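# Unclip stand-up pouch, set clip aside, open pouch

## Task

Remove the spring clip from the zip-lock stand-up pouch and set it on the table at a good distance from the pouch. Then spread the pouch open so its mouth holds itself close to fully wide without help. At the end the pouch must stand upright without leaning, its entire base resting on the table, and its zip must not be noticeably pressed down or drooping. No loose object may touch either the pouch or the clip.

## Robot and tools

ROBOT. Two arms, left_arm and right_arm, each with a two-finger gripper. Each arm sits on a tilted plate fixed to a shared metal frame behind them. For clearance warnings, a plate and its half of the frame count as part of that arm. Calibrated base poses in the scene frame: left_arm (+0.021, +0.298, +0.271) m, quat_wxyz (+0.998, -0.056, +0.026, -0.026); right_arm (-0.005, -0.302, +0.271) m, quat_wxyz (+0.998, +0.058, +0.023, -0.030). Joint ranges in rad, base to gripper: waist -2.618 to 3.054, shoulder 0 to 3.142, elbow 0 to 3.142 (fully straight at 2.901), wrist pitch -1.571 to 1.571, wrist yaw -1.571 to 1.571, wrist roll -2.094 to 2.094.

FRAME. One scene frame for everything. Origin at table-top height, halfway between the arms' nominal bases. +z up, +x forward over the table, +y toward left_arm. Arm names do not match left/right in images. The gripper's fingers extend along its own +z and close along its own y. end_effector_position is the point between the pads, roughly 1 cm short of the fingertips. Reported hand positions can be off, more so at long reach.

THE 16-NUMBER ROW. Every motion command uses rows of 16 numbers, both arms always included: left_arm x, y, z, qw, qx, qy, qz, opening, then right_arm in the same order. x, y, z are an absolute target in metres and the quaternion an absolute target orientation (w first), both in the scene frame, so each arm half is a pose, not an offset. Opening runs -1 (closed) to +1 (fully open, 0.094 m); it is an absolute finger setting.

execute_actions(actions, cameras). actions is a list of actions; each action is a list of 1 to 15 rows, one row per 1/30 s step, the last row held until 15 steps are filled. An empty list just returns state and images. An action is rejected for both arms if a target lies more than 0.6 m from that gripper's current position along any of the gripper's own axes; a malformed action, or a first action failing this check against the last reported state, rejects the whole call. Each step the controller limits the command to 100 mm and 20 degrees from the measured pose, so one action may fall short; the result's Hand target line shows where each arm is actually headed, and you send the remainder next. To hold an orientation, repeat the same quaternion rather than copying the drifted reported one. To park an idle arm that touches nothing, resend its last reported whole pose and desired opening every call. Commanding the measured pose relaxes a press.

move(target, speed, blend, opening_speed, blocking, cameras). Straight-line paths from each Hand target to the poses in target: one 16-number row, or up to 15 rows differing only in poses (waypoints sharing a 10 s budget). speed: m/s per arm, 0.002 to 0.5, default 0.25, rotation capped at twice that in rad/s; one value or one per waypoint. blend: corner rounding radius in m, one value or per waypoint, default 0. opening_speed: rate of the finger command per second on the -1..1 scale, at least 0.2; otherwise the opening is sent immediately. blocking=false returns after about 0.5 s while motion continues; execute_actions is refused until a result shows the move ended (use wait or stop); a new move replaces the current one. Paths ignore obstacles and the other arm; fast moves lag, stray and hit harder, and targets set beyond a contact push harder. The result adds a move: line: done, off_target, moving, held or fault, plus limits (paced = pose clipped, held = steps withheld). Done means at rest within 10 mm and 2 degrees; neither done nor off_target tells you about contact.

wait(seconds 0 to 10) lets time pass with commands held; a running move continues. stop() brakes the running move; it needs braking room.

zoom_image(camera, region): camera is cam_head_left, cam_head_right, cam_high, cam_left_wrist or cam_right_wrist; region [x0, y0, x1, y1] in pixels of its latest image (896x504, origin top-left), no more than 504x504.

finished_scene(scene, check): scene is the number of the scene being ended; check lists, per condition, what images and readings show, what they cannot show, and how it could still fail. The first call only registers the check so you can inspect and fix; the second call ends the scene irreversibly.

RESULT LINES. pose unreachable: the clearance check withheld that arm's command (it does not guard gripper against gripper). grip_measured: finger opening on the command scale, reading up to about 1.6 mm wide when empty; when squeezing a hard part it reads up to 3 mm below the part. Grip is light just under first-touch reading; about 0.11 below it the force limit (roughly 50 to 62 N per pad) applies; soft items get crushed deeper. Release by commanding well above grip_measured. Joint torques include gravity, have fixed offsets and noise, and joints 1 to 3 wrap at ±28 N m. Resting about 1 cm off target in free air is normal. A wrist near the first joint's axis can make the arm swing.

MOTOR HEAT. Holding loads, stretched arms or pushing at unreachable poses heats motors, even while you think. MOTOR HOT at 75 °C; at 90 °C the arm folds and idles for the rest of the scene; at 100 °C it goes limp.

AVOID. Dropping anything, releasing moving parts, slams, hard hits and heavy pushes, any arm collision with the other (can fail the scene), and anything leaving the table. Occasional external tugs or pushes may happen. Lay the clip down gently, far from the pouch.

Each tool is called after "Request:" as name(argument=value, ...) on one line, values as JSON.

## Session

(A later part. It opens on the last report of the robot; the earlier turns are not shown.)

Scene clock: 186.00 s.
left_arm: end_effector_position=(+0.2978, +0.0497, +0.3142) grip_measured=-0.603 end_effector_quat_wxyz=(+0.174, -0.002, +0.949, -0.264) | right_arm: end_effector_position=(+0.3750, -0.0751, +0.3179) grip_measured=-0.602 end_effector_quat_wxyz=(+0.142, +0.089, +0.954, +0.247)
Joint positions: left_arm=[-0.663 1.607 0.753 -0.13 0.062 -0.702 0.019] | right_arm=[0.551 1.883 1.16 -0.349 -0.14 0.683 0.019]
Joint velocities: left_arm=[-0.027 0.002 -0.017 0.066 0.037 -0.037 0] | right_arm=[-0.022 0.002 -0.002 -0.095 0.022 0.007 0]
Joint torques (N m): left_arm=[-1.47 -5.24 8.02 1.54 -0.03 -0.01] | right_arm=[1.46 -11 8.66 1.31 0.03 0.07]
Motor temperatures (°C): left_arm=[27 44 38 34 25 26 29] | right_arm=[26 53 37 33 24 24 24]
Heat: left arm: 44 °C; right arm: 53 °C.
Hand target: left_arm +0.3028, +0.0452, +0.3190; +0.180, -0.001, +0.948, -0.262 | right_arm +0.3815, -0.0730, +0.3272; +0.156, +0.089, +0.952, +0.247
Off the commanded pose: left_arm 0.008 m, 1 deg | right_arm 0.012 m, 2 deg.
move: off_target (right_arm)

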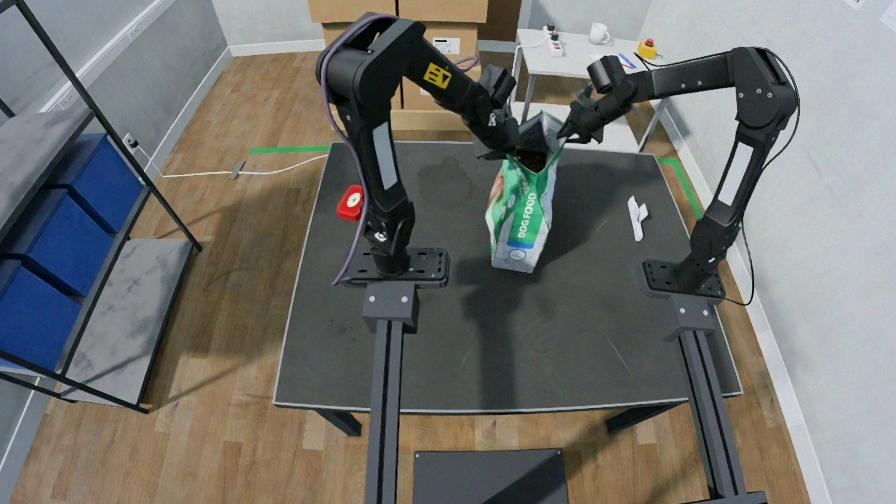

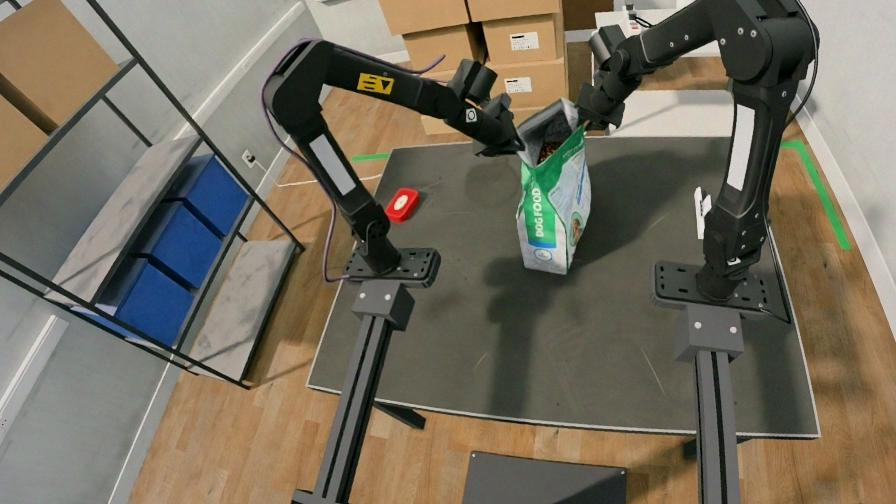

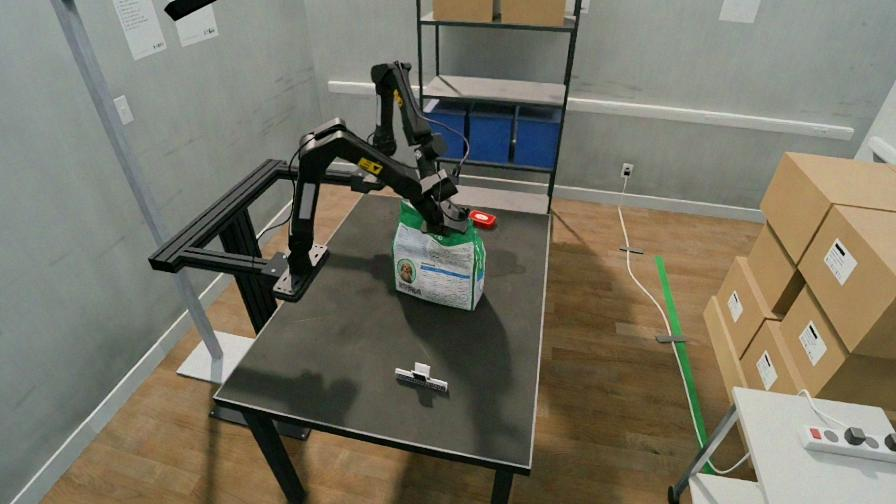

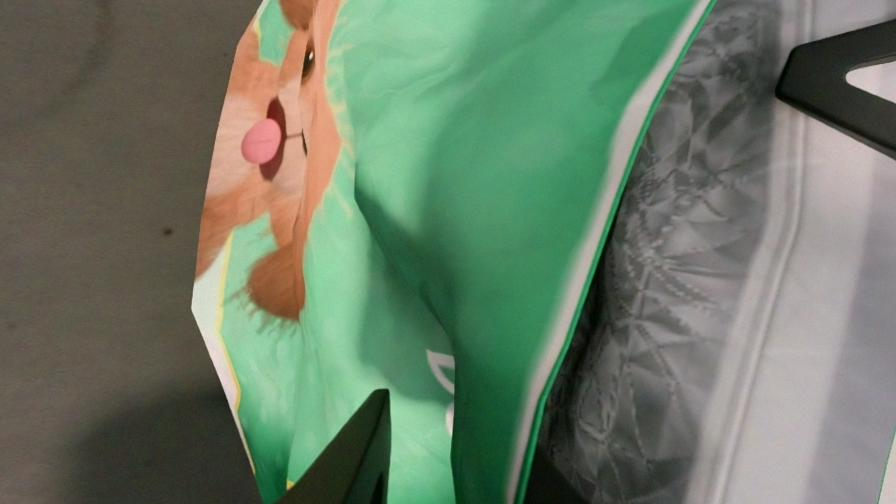

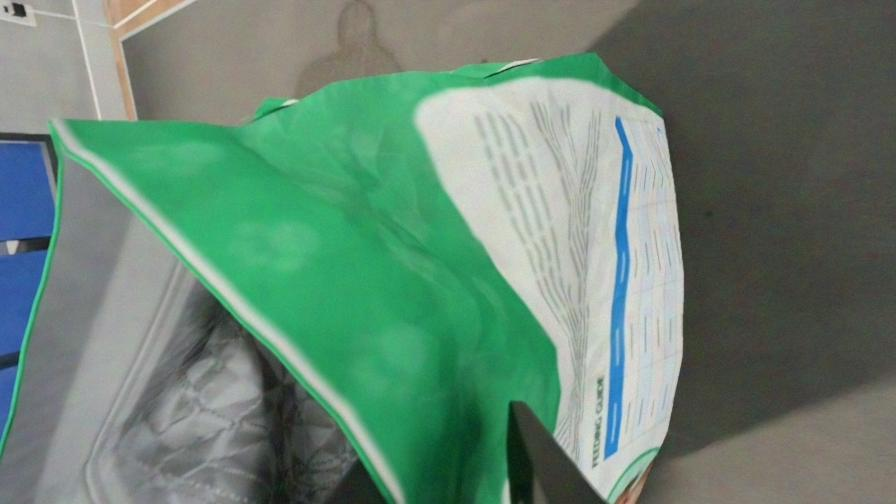

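Request:
move(target=[[0.303,0.050,0.321,0.180,-0.001,0.9475,-0.262,-1,0.382,-0.078,0.325,0.156,0.089,0.952,0.247,-1]], opening_speed=0.4, speed=0.03, cameras=[])

Request:
move(target=[[0.303,0.068,0.320,0.180,-0.001,0.9475,-0.262,-1,0.382,-0.097,0.326,0.156,0.089,0.952,0.247,-1],[0.303,0.083,0.317,0.180,-0.001,0.9475,-0.262,-1,0.382,-0.112,0.323,0.156,0.089,0.952,0.247,-1]], speed=0.04)

Request:
zoom_image(camera="cam_head_right", region=[440, 60, 680, 300])

Request:
zoom_image(camera="cam_high", region=[350, 170, 530, 330])

Scene clock: 187.70 s.
left_arm: end_effector_position=(+0.2978, +0.0498, +0.3141) grip_measured=-0.989 end_effector_quat_wxyz=(+0.174, -0.002, +0.949, -0.264) | right_arm: end_effector_position=(+0.3754, -0.0749, +0.3183) grip_measured=-0.991 end_effector_quat_wxyz=(+0.143, +0.088, +0.954, +0.247)
Joint positions: left_arm=[-0.663 1.607 0.753 -0.13 0.062 -0.703 0.001] | right_arm=[0.551 1.883 1.161 -0.347 -0.14 0.681 0]
Joint velocities: left_arm=[-0.007 -0.012 -0.007 -0.007 -0.007 -0.051 -0.001] | right_arm=[-0.007 -0.012 0.012 -0.066 0.007 0.022 0]
Joint torques (N m): left_arm=[-0.49 -6.64 7.58 1.41 0.03 0.09] | right_arm=[0.5 -11.37 7.54 1.36 -0.04 -0.04]
Motor temperatures (°C): left_arm=[27 44 38 34 25 26 29] | right_arm=[26 53 38 33 24 24 24]
Heat: left arm: 44 °C; right arm: 53 °C.
Hand target: left_arm +0.3029, +0.0500, +0.3209; +0.180, -0.001, +0.948, -0.262 | right_arm +0.3820, -0.0779, +0.3251; +0.156, +0.089, +0.952, +0.247
Off the commanded pose: left_arm 0.009 m, 1 deg | right_arm 0.010 m, 1 deg.
move: done
No camera images: "cameras" was empty.

Scene clock: 189.10 s.
left_arm: end_effector_position=(+0.3060, +0.0729, +0.3153) grip_measured=-0.989 end_effector_quat_wxyz=(+0.177, +0.001, +0.947, -0.268) | right_arm: end_effector_position=(+0.3732, -0.0971, +0.3093) grip_measured=-0.991 end_effector_quat_wxyz=(+0.129, +0.078, +0.955, +0.255)
Joint positions: left_arm=[-0.575 1.564 0.722 -0.138 0.116 -0.625 0.001] | right_arm=[0.479 1.869 1.121 -0.352 -0.206 0.603 0]
Joint velocities: left_arm=[0.007 0.012 -0.002 -0.007 -0.037 -0.051 0] | right_arm=[-0.002 -0.007 -0.012 -0.007 -0.022 0.051 0.001]
Joint torques (N m): left_arm=[0.34 -8.91 4.07 1.42 0.06 0.08] | right_arm=[-0.69 -14.32 5.97 1.26 0.16 -0.03]
Motor temperatures (°C): left_arm=[27 44 38 34 25 26 29] | right_arm=[26 53 37 33 24 24 24]
Heat: left arm: 44 °C; right arm: 53 °C.
Hand target: left_arm +0.3034, +0.0824, +0.3167; +0.180, -0.001, +0.948, -0.262 | right_arm +0.3825, -0.1118, +0.3225; +0.155, +0.089, +0.952, +0.247
Off the commanded pose: left_arm 0.011 m, 1 deg | right_arm 0.022 m, 4 deg.
move: off_target (left_arm, right_arm)

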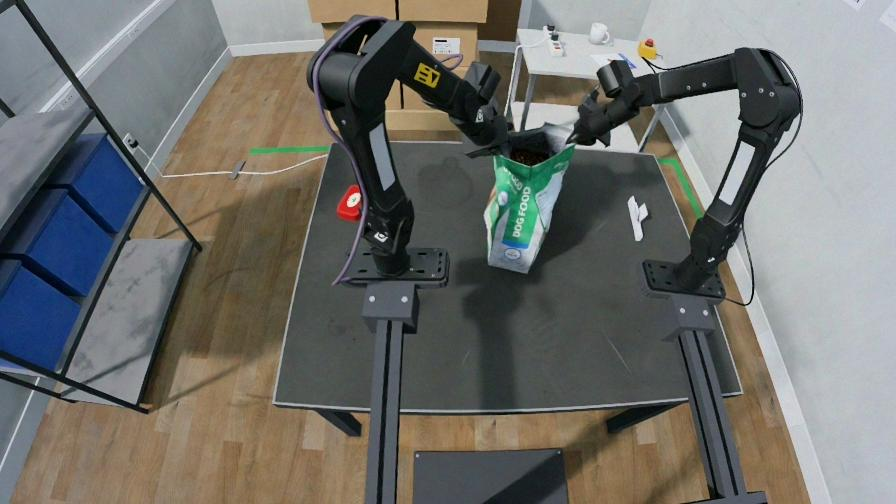

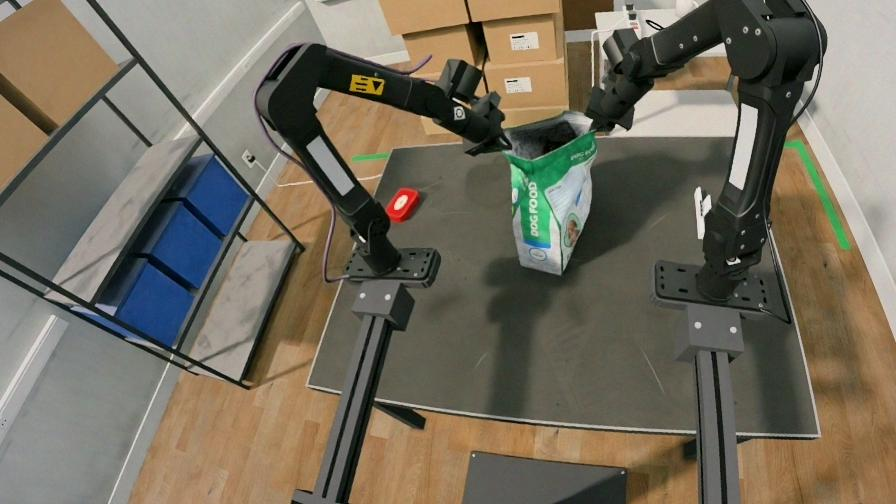

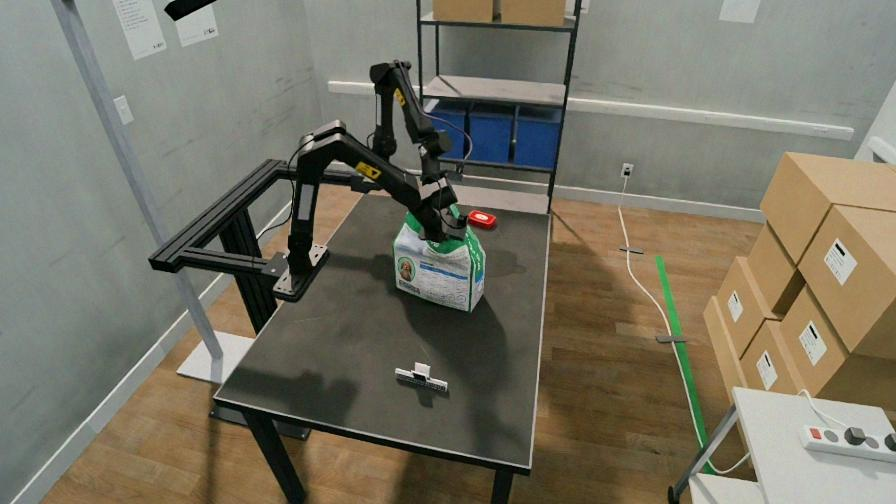

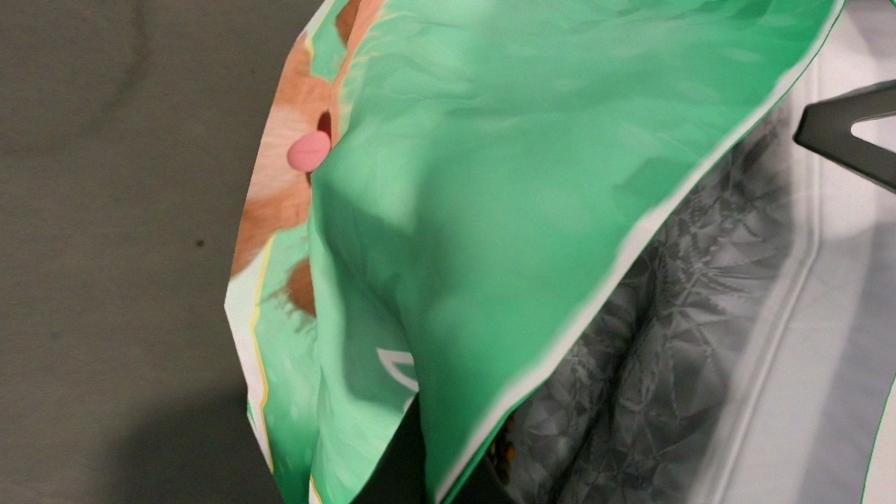

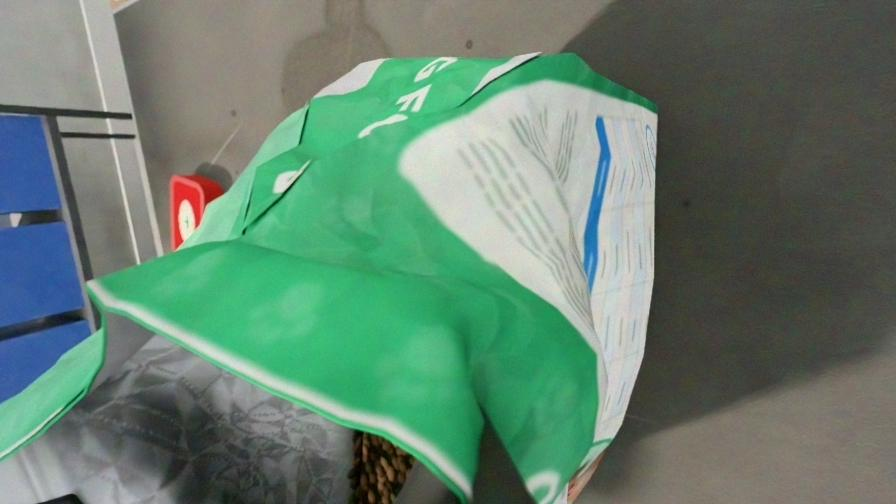

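Scaled by 2.100 from the camera's 896x504 image, which has a finer 1280x720 frame.

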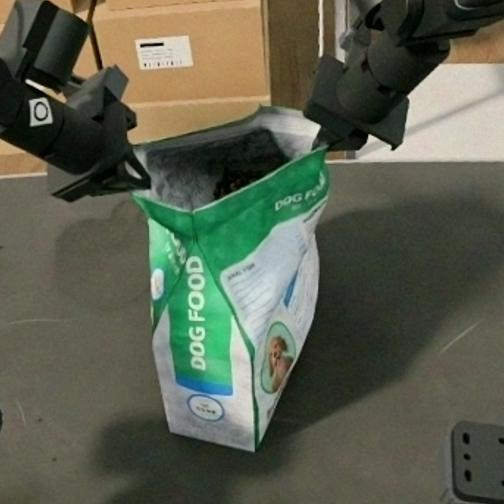

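Scaled by 2.800 from the camera's 896x504 image, which has a finer 1280x720 frame.

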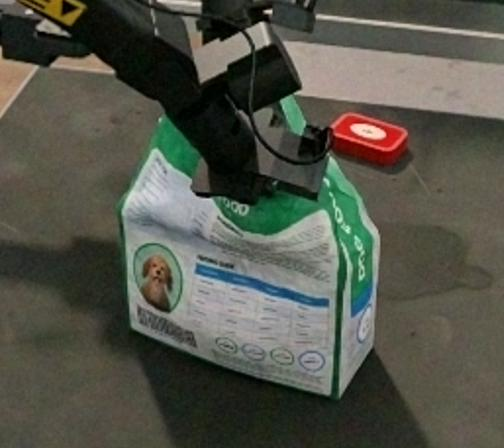

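Request:
move(target=[[0.304,0.070,0.318,0.180,-0.001,0.9475,-0.262,-1,0.378,-0.092,0.323,0.14,0.086,0.954,0.249,-1]], speed=0.03, cameras=[])

Request:
move(target=[[0.304,0.065,0.318,0.180,-0.001,0.9475,-0.262,-0.6,0.378,-0.087,0.323,0.14,0.086,0.954,0.249,-0.6]], opening_speed=0.3, cameras=[])

Request:
move(target=[[0.304,0.052,0.318,0.180,-0.001,0.9475,-0.262,-0.6,0.378,-0.075,0.323,0.14,0.086,0.954,0.249,-0.6]], speed=0.03)

Request:
zoom_image(camera="cam_head_right", region=[440, 60, 680, 300])

Scene clock: 190.50 s.
left_arm: end_effector_position=(+0.3041, +0.0698, +0.3158) grip_measured=-0.989 end_effector_quat_wxyz=(+0.178, -0.002, +0.947, -0.267) | right_arm: end_effector_position=(+0.3700, -0.0895, +0.3123) grip_measured=-0.991 end_effector_quat_wxyz=(+0.125, +0.081, +0.956, +0.255)
Joint positions: left_arm=[-0.592 1.564 0.722 -0.136 0.101 -0.643 0.001] | right_arm=[0.503 1.869 1.132 -0.365 -0.197 0.631 0]
Joint velocities: left_arm=[-0.007 -0.007 -0.002 -0.007 -0.007 -0.037 0.001] | right_arm=[-0.012 0.002 -0.007 0.051 -0.007 -0.007 -0.001]
Joint torques (N m): left_arm=[-1.28 -6.23 6.32 1.47 0.01 0.01] | right_arm=[1.01 -11.6 8.73 1.1 0.09 0.08]
Motor temperatures (°C): left_arm=[27 44 38 34 25 26 29] | right_arm=[26 53 38 33 24 24 24]
Heat: left arm: 44 °C; right arm: 53 °C.
Hand target: left_arm +0.3040, +0.0700, +0.3180; +0.180, -0.001, +0.948, -0.262 | right_arm +0.3776, -0.0920, +0.3231; +0.140, +0.086, +0.954, +0.250
Off the commanded pose: left_arm 0.002 m, 1 deg | right_arm 0.014 m, 2 deg.
move: off_target (right_arm)
No camera images: "cameras" was empty.

Scene clock: 192.03 s.
left_arm: end_effector_position=(+0.3023, +0.0676, +0.3160) grip_measured=-0.603 end_effector_quat_wxyz=(+0.178, -0.003, +0.947, -0.266) | right_arm: end_effector_position=(+0.3727, -0.0883, +0.3151) grip_measured=-0.602 end_effector_quat_wxyz=(+0.130, +0.086, +0.955, +0.251)
Joint positions: left_arm=[-0.604 1.564 0.722 -0.136 0.092 -0.655 0.019] | right_arm=[0.51 1.869 1.143 -0.368 -0.18 0.646 0.019]
Joint velocities: left_arm=[0.002 -0.012 -0.007 0.051 0.051 -0.037 0] | right_arm=[0.017 -0.012 -0.007 -0.095 -0.037 -0.066 -0.001]
Joint torques (N m): left_arm=[-1.5 -5.16 7.17 1.51 0.02 -0.02] | right_arm=[1.44 -10.82 8.55 1.17 0 0.05]
Motor temperatures (°C): left_arm=[27 44 38 34 25 26 29] | right_arm=[26 53 38 33 24 24 24]
Heat: left arm: 44 °C; right arm: 53 °C.
Hand target: left_arm +0.3040, +0.0650, +0.3180; +0.180, -0.001, +0.948, -0.262 | right_arm +0.3778, -0.0869, +0.3232; +0.140, +0.086, +0.954, +0.249
Off the commanded pose: left_arm 0.004 m, 1 deg | right_arm 0.010 m, 1 deg.
move: done
No camera images: "cameras" was empty.

Scene clock: 192.93 s.
left_arm: end_effector_position=(+0.2968, +0.0577, +0.3117) grip_measured=-0.603 end_effector_quat_wxyz=(+0.171, -0.002, +0.950, -0.262) | right_arm: end_effector_position=(+0.3738, -0.0780, +0.3223) grip_measured=-0.602 end_effector_quat_wxyz=(+0.137, +0.086, +0.954, +0.254)
Joint positions: left_arm=[-0.642 1.593 0.736 -0.136 0.074 -0.685 0.019] | right_arm=[0.539 1.869 1.162 -0.368 -0.164 0.671 0.019]
Joint velocities: left_arm=[0.002 -0.012 0.002 0.022 0.066 0.007 0] | right_arm=[0.002 -0.017 -0.007 -0.022 0.051 -0.022 0.001]
Joint torques (N m): left_arm=[-1.42 -5.07 8.34 1.58 0.04 -0.02] | right_arm=[1.57 -9.25 8.76 1.26 -0.03 0.06]
Motor temperatures (°C): left_arm=[27 43 38 34 25 26 29] | right_arm=[26 53 38 33 24 24 24]
Heat: left arm: 43 °C; right arm: 53 °C.
Hand target: left_arm +0.3038, +0.0522, +0.3181; +0.180, -0.001, +0.948, -0.262 | right_arm +0.3775, -0.0749, +0.3230; +0.140, +0.086, +0.954, +0.249
Off the commanded pose: left_arm 0.011 m, 1 deg | right_arm 0.005 m, 1 deg.
move: off_target (left_arm)

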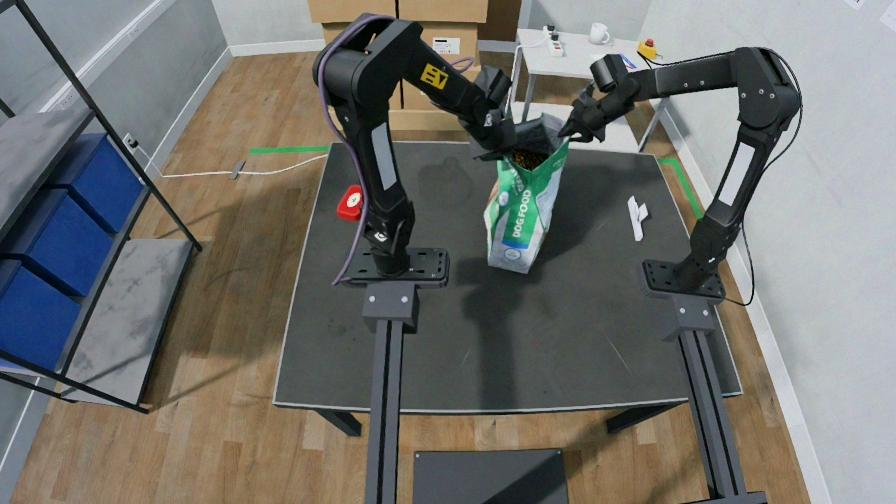

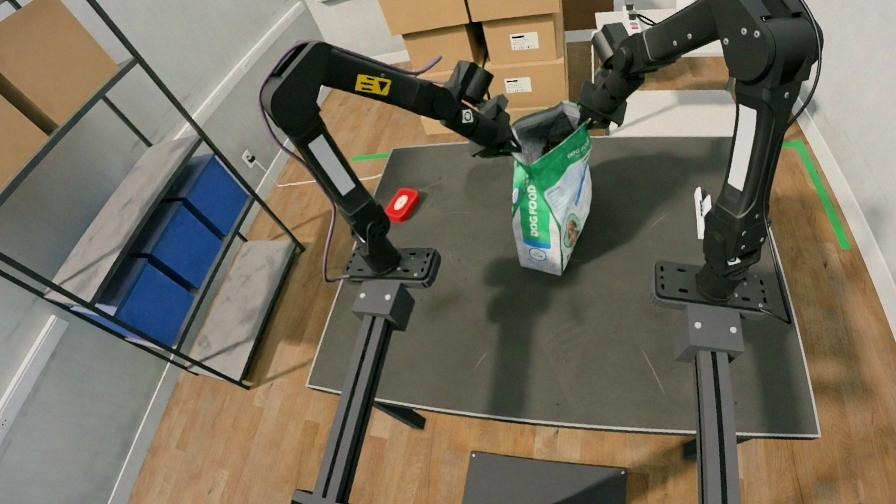

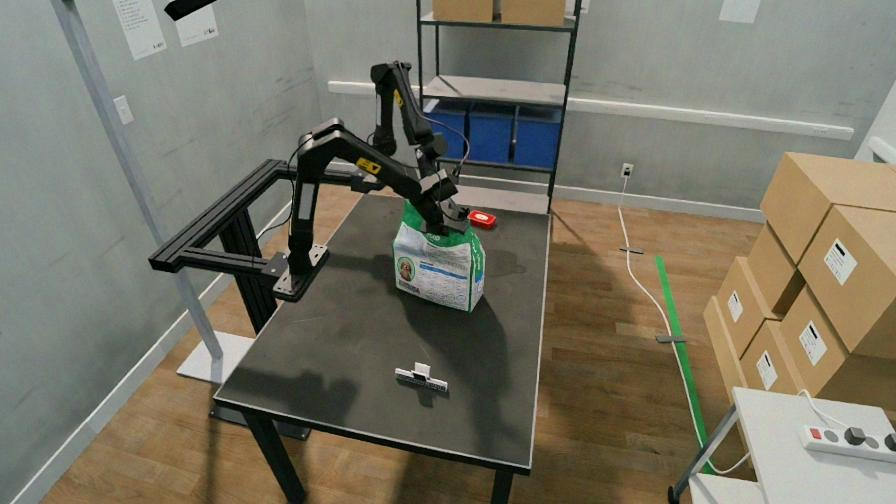

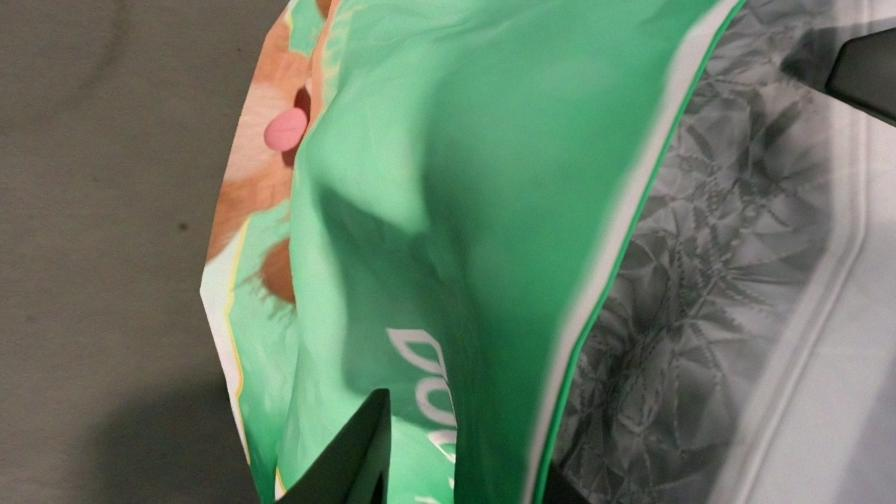

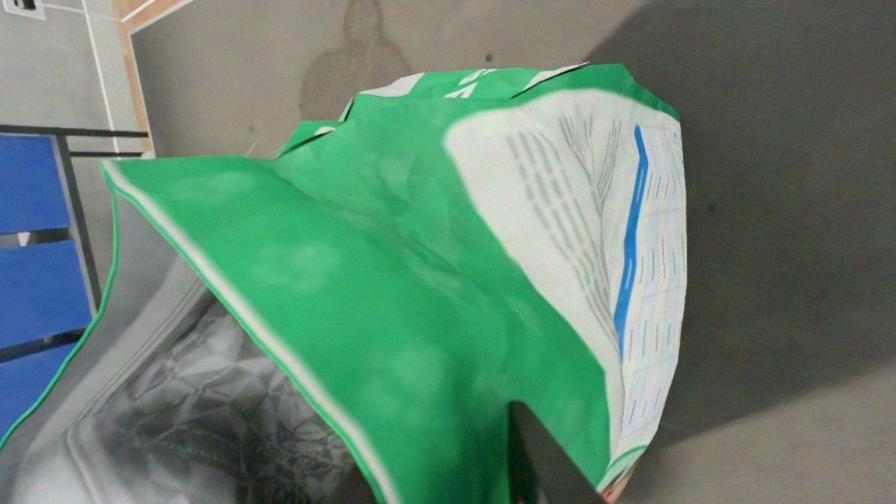

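Scaled by 2.100 from the camera's 896x504 image, which has a finer 1280x720 frame.

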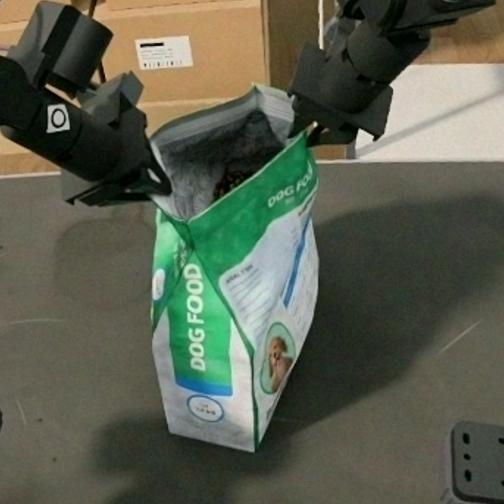

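Request:
move(target=[[0.302,0.037,0.318,0.180,-0.001,0.9475,-0.262,-0.6,0.378,-0.060,0.323,0.14,0.086,0.954,0.249,-0.6]], speed=0.03, cameras=["cam_left_wrist","cam_right_wrist","cam_head_right"])

Request:
zoom_image(camera="cam_head_right", region=[440, 60, 680, 300])

Scene clock: 194.13 s.
left_arm: end_effector_position=(+0.2935, +0.0444, +0.3102) grip_measured=-0.603 end_effector_quat_wxyz=(+0.168, -0.001, +0.951, -0.258) | right_arm: end_effector_position=(+0.3751, -0.0646, +0.3251) grip_measured=-0.602 end_effector_quat_wxyz=(+0.140, +0.088, +0.953, +0.253)
Joint positions: left_arm=[-0.686 1.627 0.763 -0.136 0.048 -0.722 0.019] | right_arm=[0.573 1.889 1.192 -0.368 -0.142 0.703 0.019]
Joint velocities: left_arm=[0.002 -0.012 -0.002 -0.037 -0.022 0.007 0] | right_arm=[-0.007 -0.022 0.007 0.066 -0.037 0.037 0]
Joint torques (N m): left_arm=[-1.47 -5.35 8.34 1.66 -0.11 0.07] | right_arm=[1.73 -8.91 8.73 1.32 -0.06 0.06]
Motor temperatures (°C): left_arm=[27 43 38 34 25 26 29] | right_arm=[26 52 38 33 24 24 24]
Heat: left arm: 43 °C; right arm: 52 °C.
Hand target: left_arm +0.3015, +0.0371, +0.3181; +0.180, -0.001, +0.948, -0.262 | right_arm +0.3775, -0.0598, +0.3231; +0.140, +0.086, +0.954, +0.249
Off the commanded pose: left_arm 0.014 m, 2 deg | right_arm 0.006 m, 0 deg.
move: off_target (left_arm)
Images, in order (width x height): cam_head_right 896x504, cam_left_wrist 896x504, cam_right_wrist 896x504.

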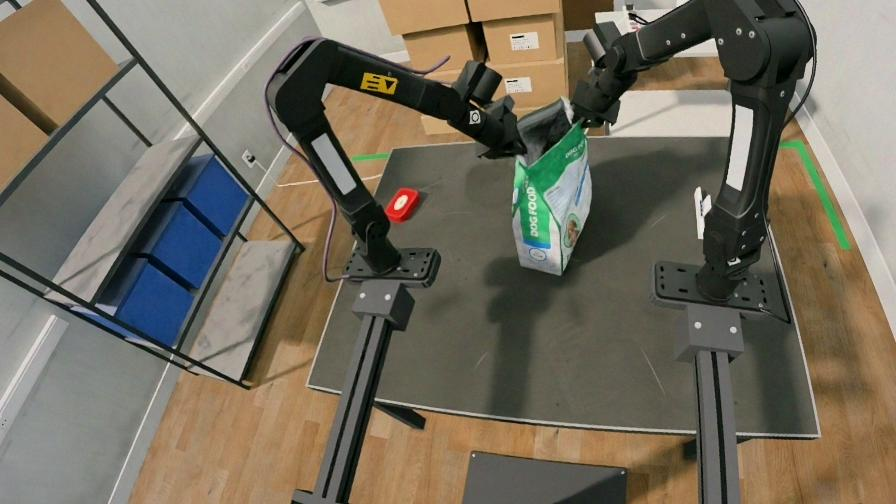

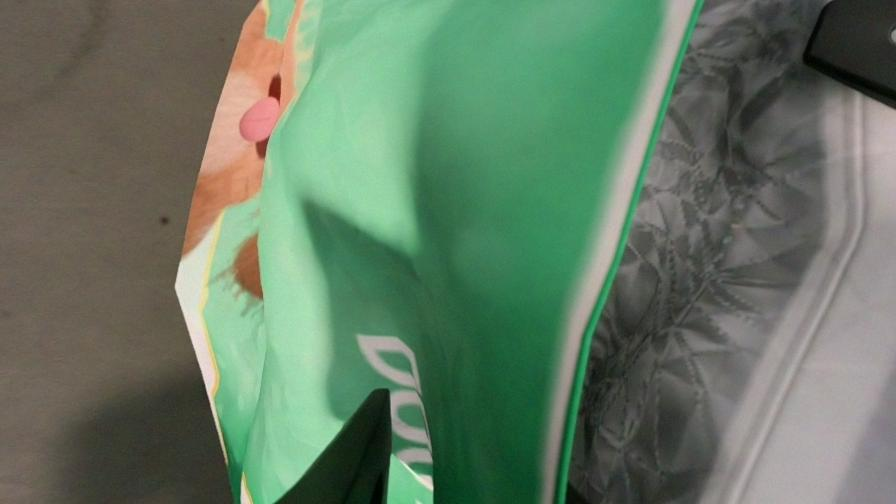

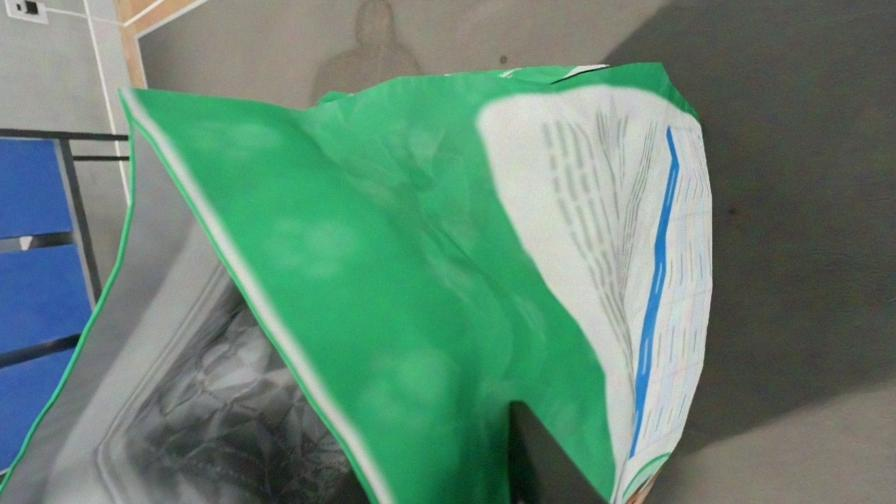

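Scaled by 2.100 from the camera's 896x504 image, which has a finer 1280x720 frame.

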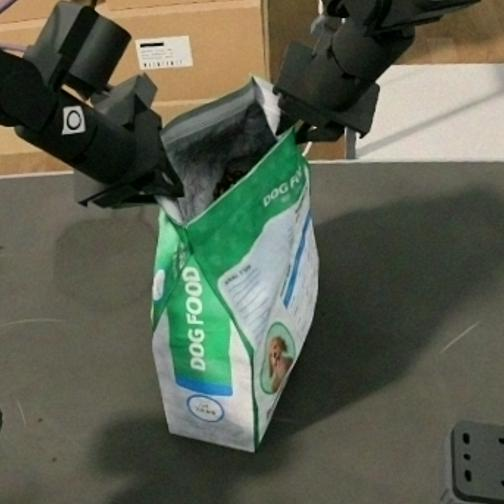

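Request:
move(target=[[0.298,0.020,0.318,0.180,-0.001,0.9475,-0.262,-0.6,0.378,-0.045,0.323,0.14,0.086,0.954,0.249,-0.6]], speed=0.03, cameras=["cam_left_wrist","cam_right_wrist","cam_head_right"])

Request:
zoom_image(camera="cam_head_right", region=[440, 60, 680, 300])

Scene clock: 195.43 s.
left_arm: end_effector_position=(+0.2891, +0.0297, +0.3088) grip_measured=-0.603 end_effector_quat_wxyz=(+0.166, -0.002, +0.953, -0.254) | right_arm: end_effector_position=(+0.3746, -0.0499, +0.3242) grip_measured=-0.602 end_effector_quat_wxyz=(+0.139, +0.088, +0.954, +0.252)
Joint positions: left_arm=[-0.736 1.664 0.792 -0.136 0.018 -0.764 0.019] | right_arm=[0.607 1.919 1.222 -0.368 -0.126 0.734 0.019]
Joint velocities: left_arm=[0.002 -0.007 0.002 0.022 -0.081 0.007 0] | right_arm=[-0.007 -0.022 0.002 0.037 -0.051 -0.007 0]
Joint torques (N m): left_arm=[-1.57 -5.6 8.46 1.74 -0.06 -0.09] | right_arm=[1.7 -9.28 8.85 1.33 -0.04 0.05]
Motor temperatures (°C): left_arm=[27 43 38 34 25 26 29] | right_arm=[26 52 38 33 24 24 24]
Heat: left arm: 43 °C; right arm: 52 °C.
Hand target: left_arm +0.2975, +0.0205, +0.3180; +0.180, -0.001, +0.948, -0.262 | right_arm +0.3775, -0.0450, +0.3231; +0.140, +0.086, +0.954, +0.249
Off the commanded pose: left_arm 0.016 m, 2 deg | right_arm 0.006 m, 0 deg.
move: off_target (left_arm)
Images, in order (width x height): cam_head_right 896x504, cam_left_wrist 896x504, cam_right_wrist 896x504.

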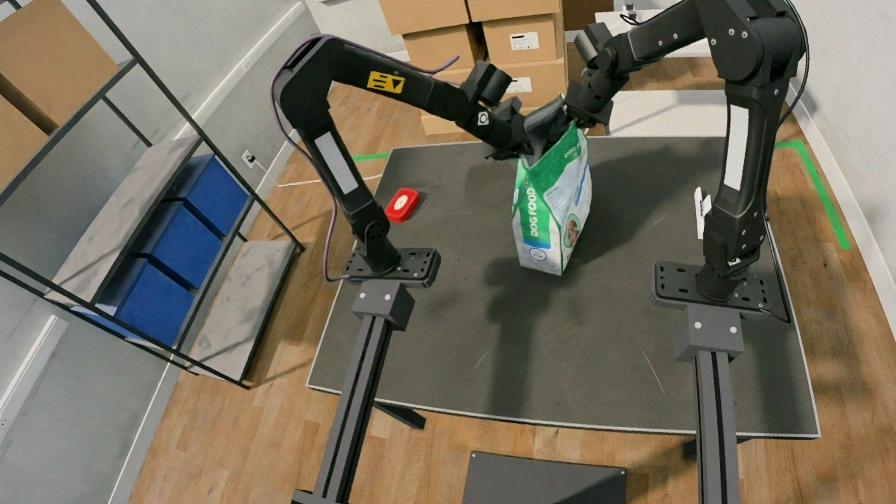

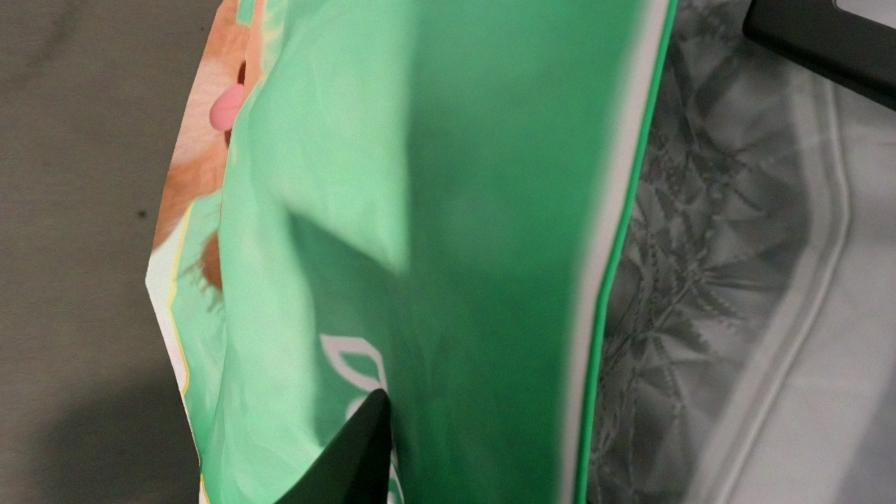

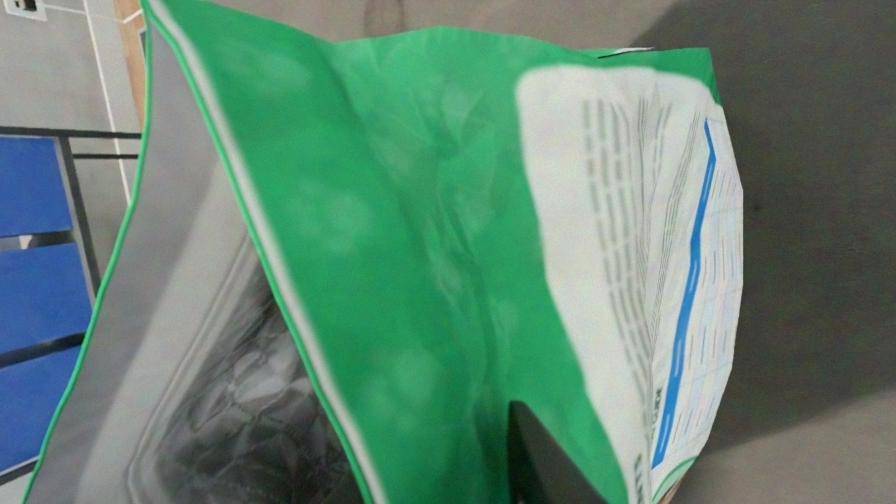

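Scaled by 2.100 from the camera's 896x504 image, which has a finer 1280x720 frame.

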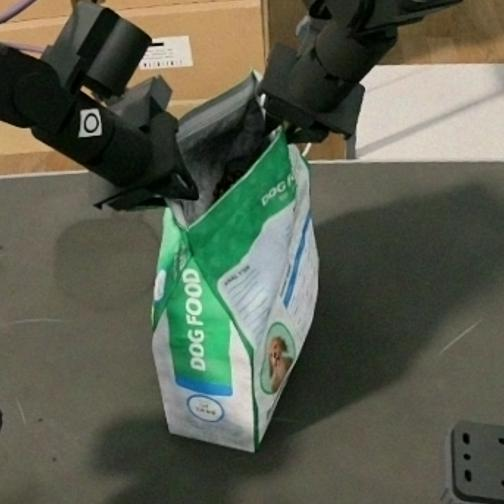

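Request:
move(target=[[0.303,0.055,0.321,0.180,-0.001,0.9475,-0.262,-0.6,0.378,-0.080,0.325,0.156,0.089,0.952,0.247,-0.6],[0.328,0.057,0.323,0.180,-0.001,0.9475,-0.262,-0.6,0.345,-0.080,0.327,0.156,0.089,0.952,0.247,-0.6]], speed=0.04)

Request:
zoom_image(camera="cam_head_right", region=[440, 60, 680, 300])

Scene clock: 198.10 s.
left_arm: end_effector_position=(+0.3215, +0.0579, +0.3189) grip_measured=-0.603 end_effector_quat_wxyz=(+0.179, -0.002, +0.948, -0.263) | right_arm: end_effector_position=(+0.3469, -0.0793, +0.3188) grip_measured=-0.602 end_effector_quat_wxyz=(+0.145, +0.090, +0.954, +0.247)
Joint positions: left_arm=[-0.594 1.637 0.815 -0.161 0.092 -0.644 0.019] | right_arm=[0.582 1.789 1.035 -0.311 -0.122 0.711 0.019]
Joint velocities: left_arm=[-0.002 0.002 -0.012 0.037 -0.066 0.007 0] | right_arm=[0.007 0.012 0.007 0.007 -0.007 0.022 0]
Joint torques (N m): left_arm=[-0.25 -5.57 8.42 1.43 0.15 0.09] | right_arm=[1.46 -12.19 5.61 1.35 0 0.05]
Motor temperatures (°C): left_arm=[27 43 39 34 25 26 29] | right_arm=[26 52 38 33 24 24 24]
Heat: left arm: 43 °C; right arm: 52 °C.
Hand target: left_arm +0.3283, +0.0565, +0.3232; +0.180, -0.001, +0.948, -0.263 | right_arm +0.3457, -0.0805, +0.3269; +0.156, +0.089, +0.952, +0.247
Off the commanded pose: left_arm 0.008 m, 0 deg | right_arm 0.008 m, 1 deg.
move: done

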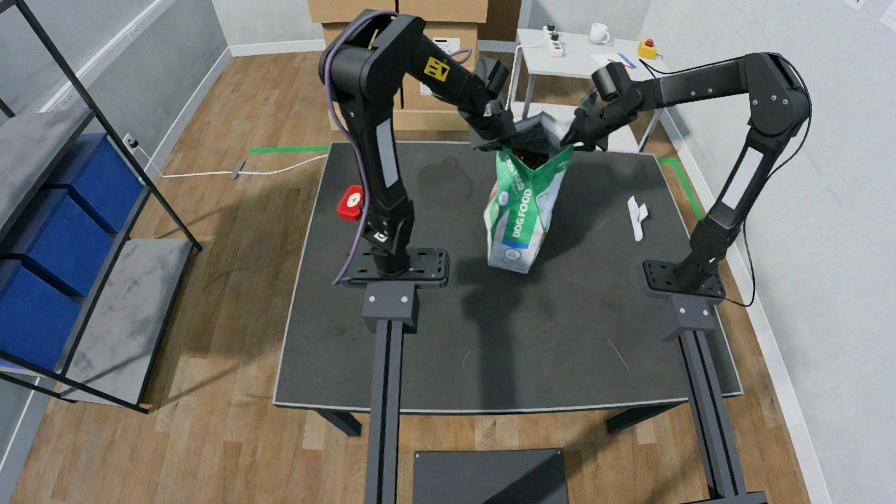

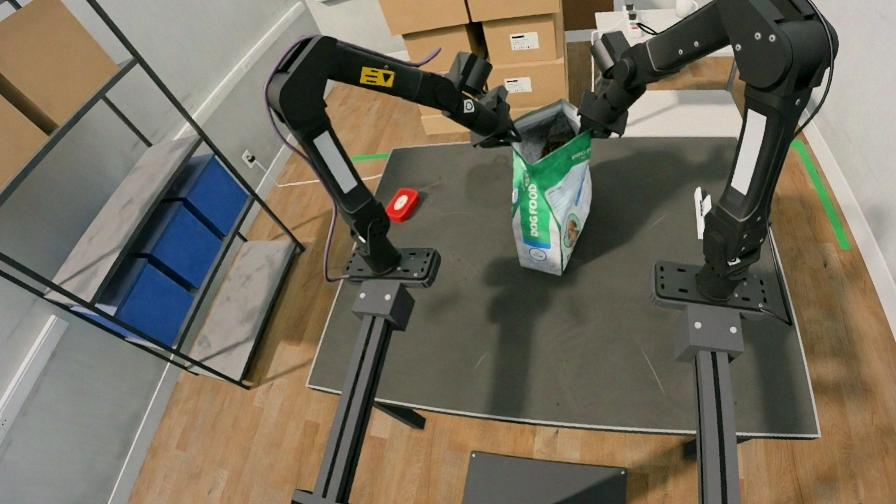

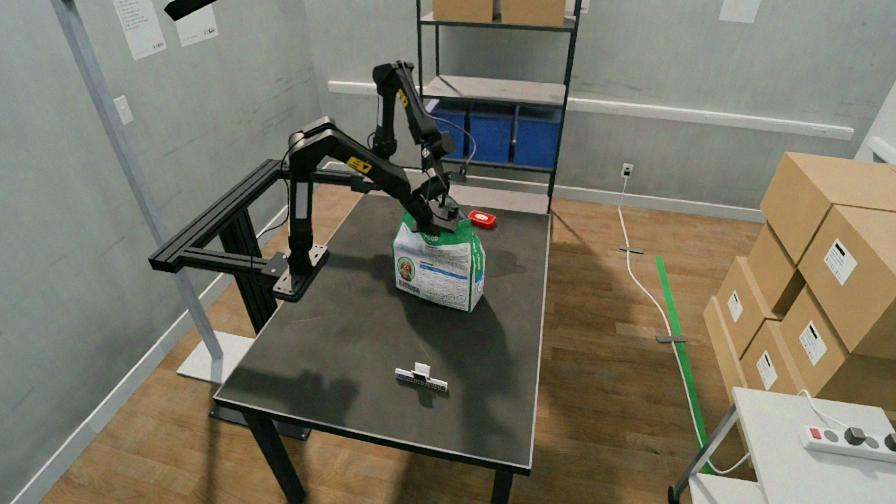

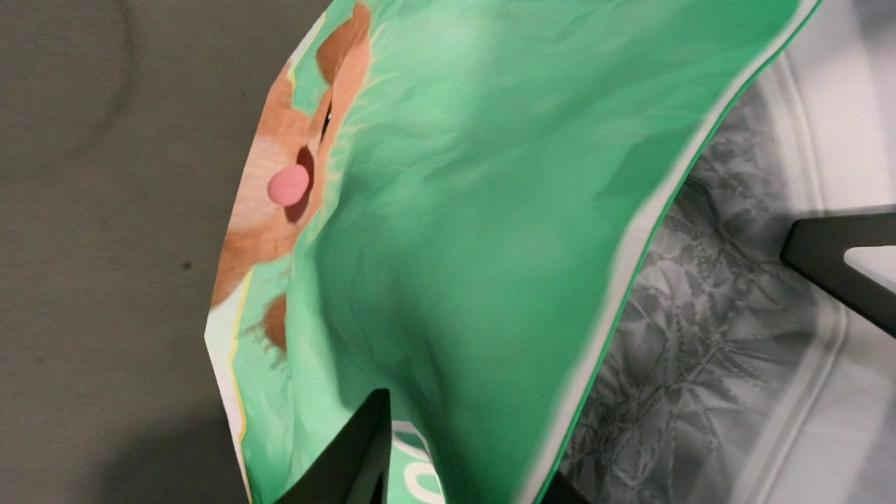

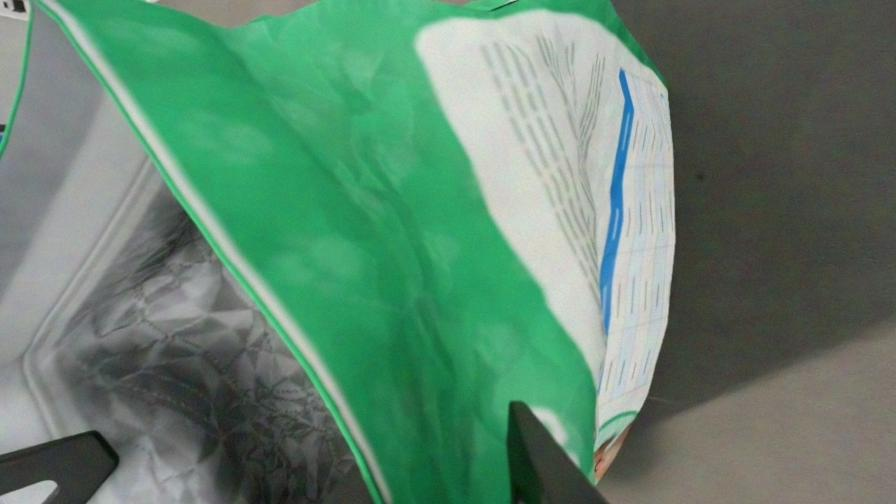

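Scaled by 2.100 from the camera's 896x504 image, which has a finer 1280x720 frame.

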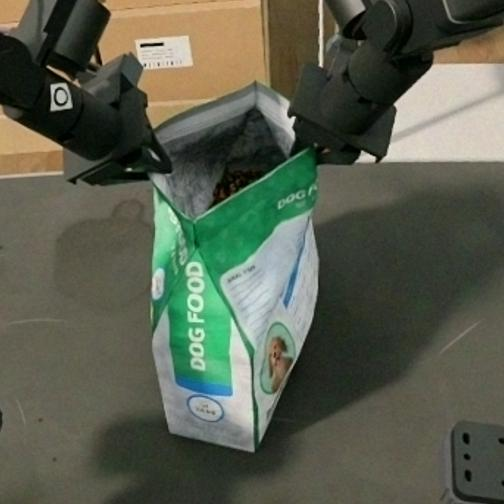

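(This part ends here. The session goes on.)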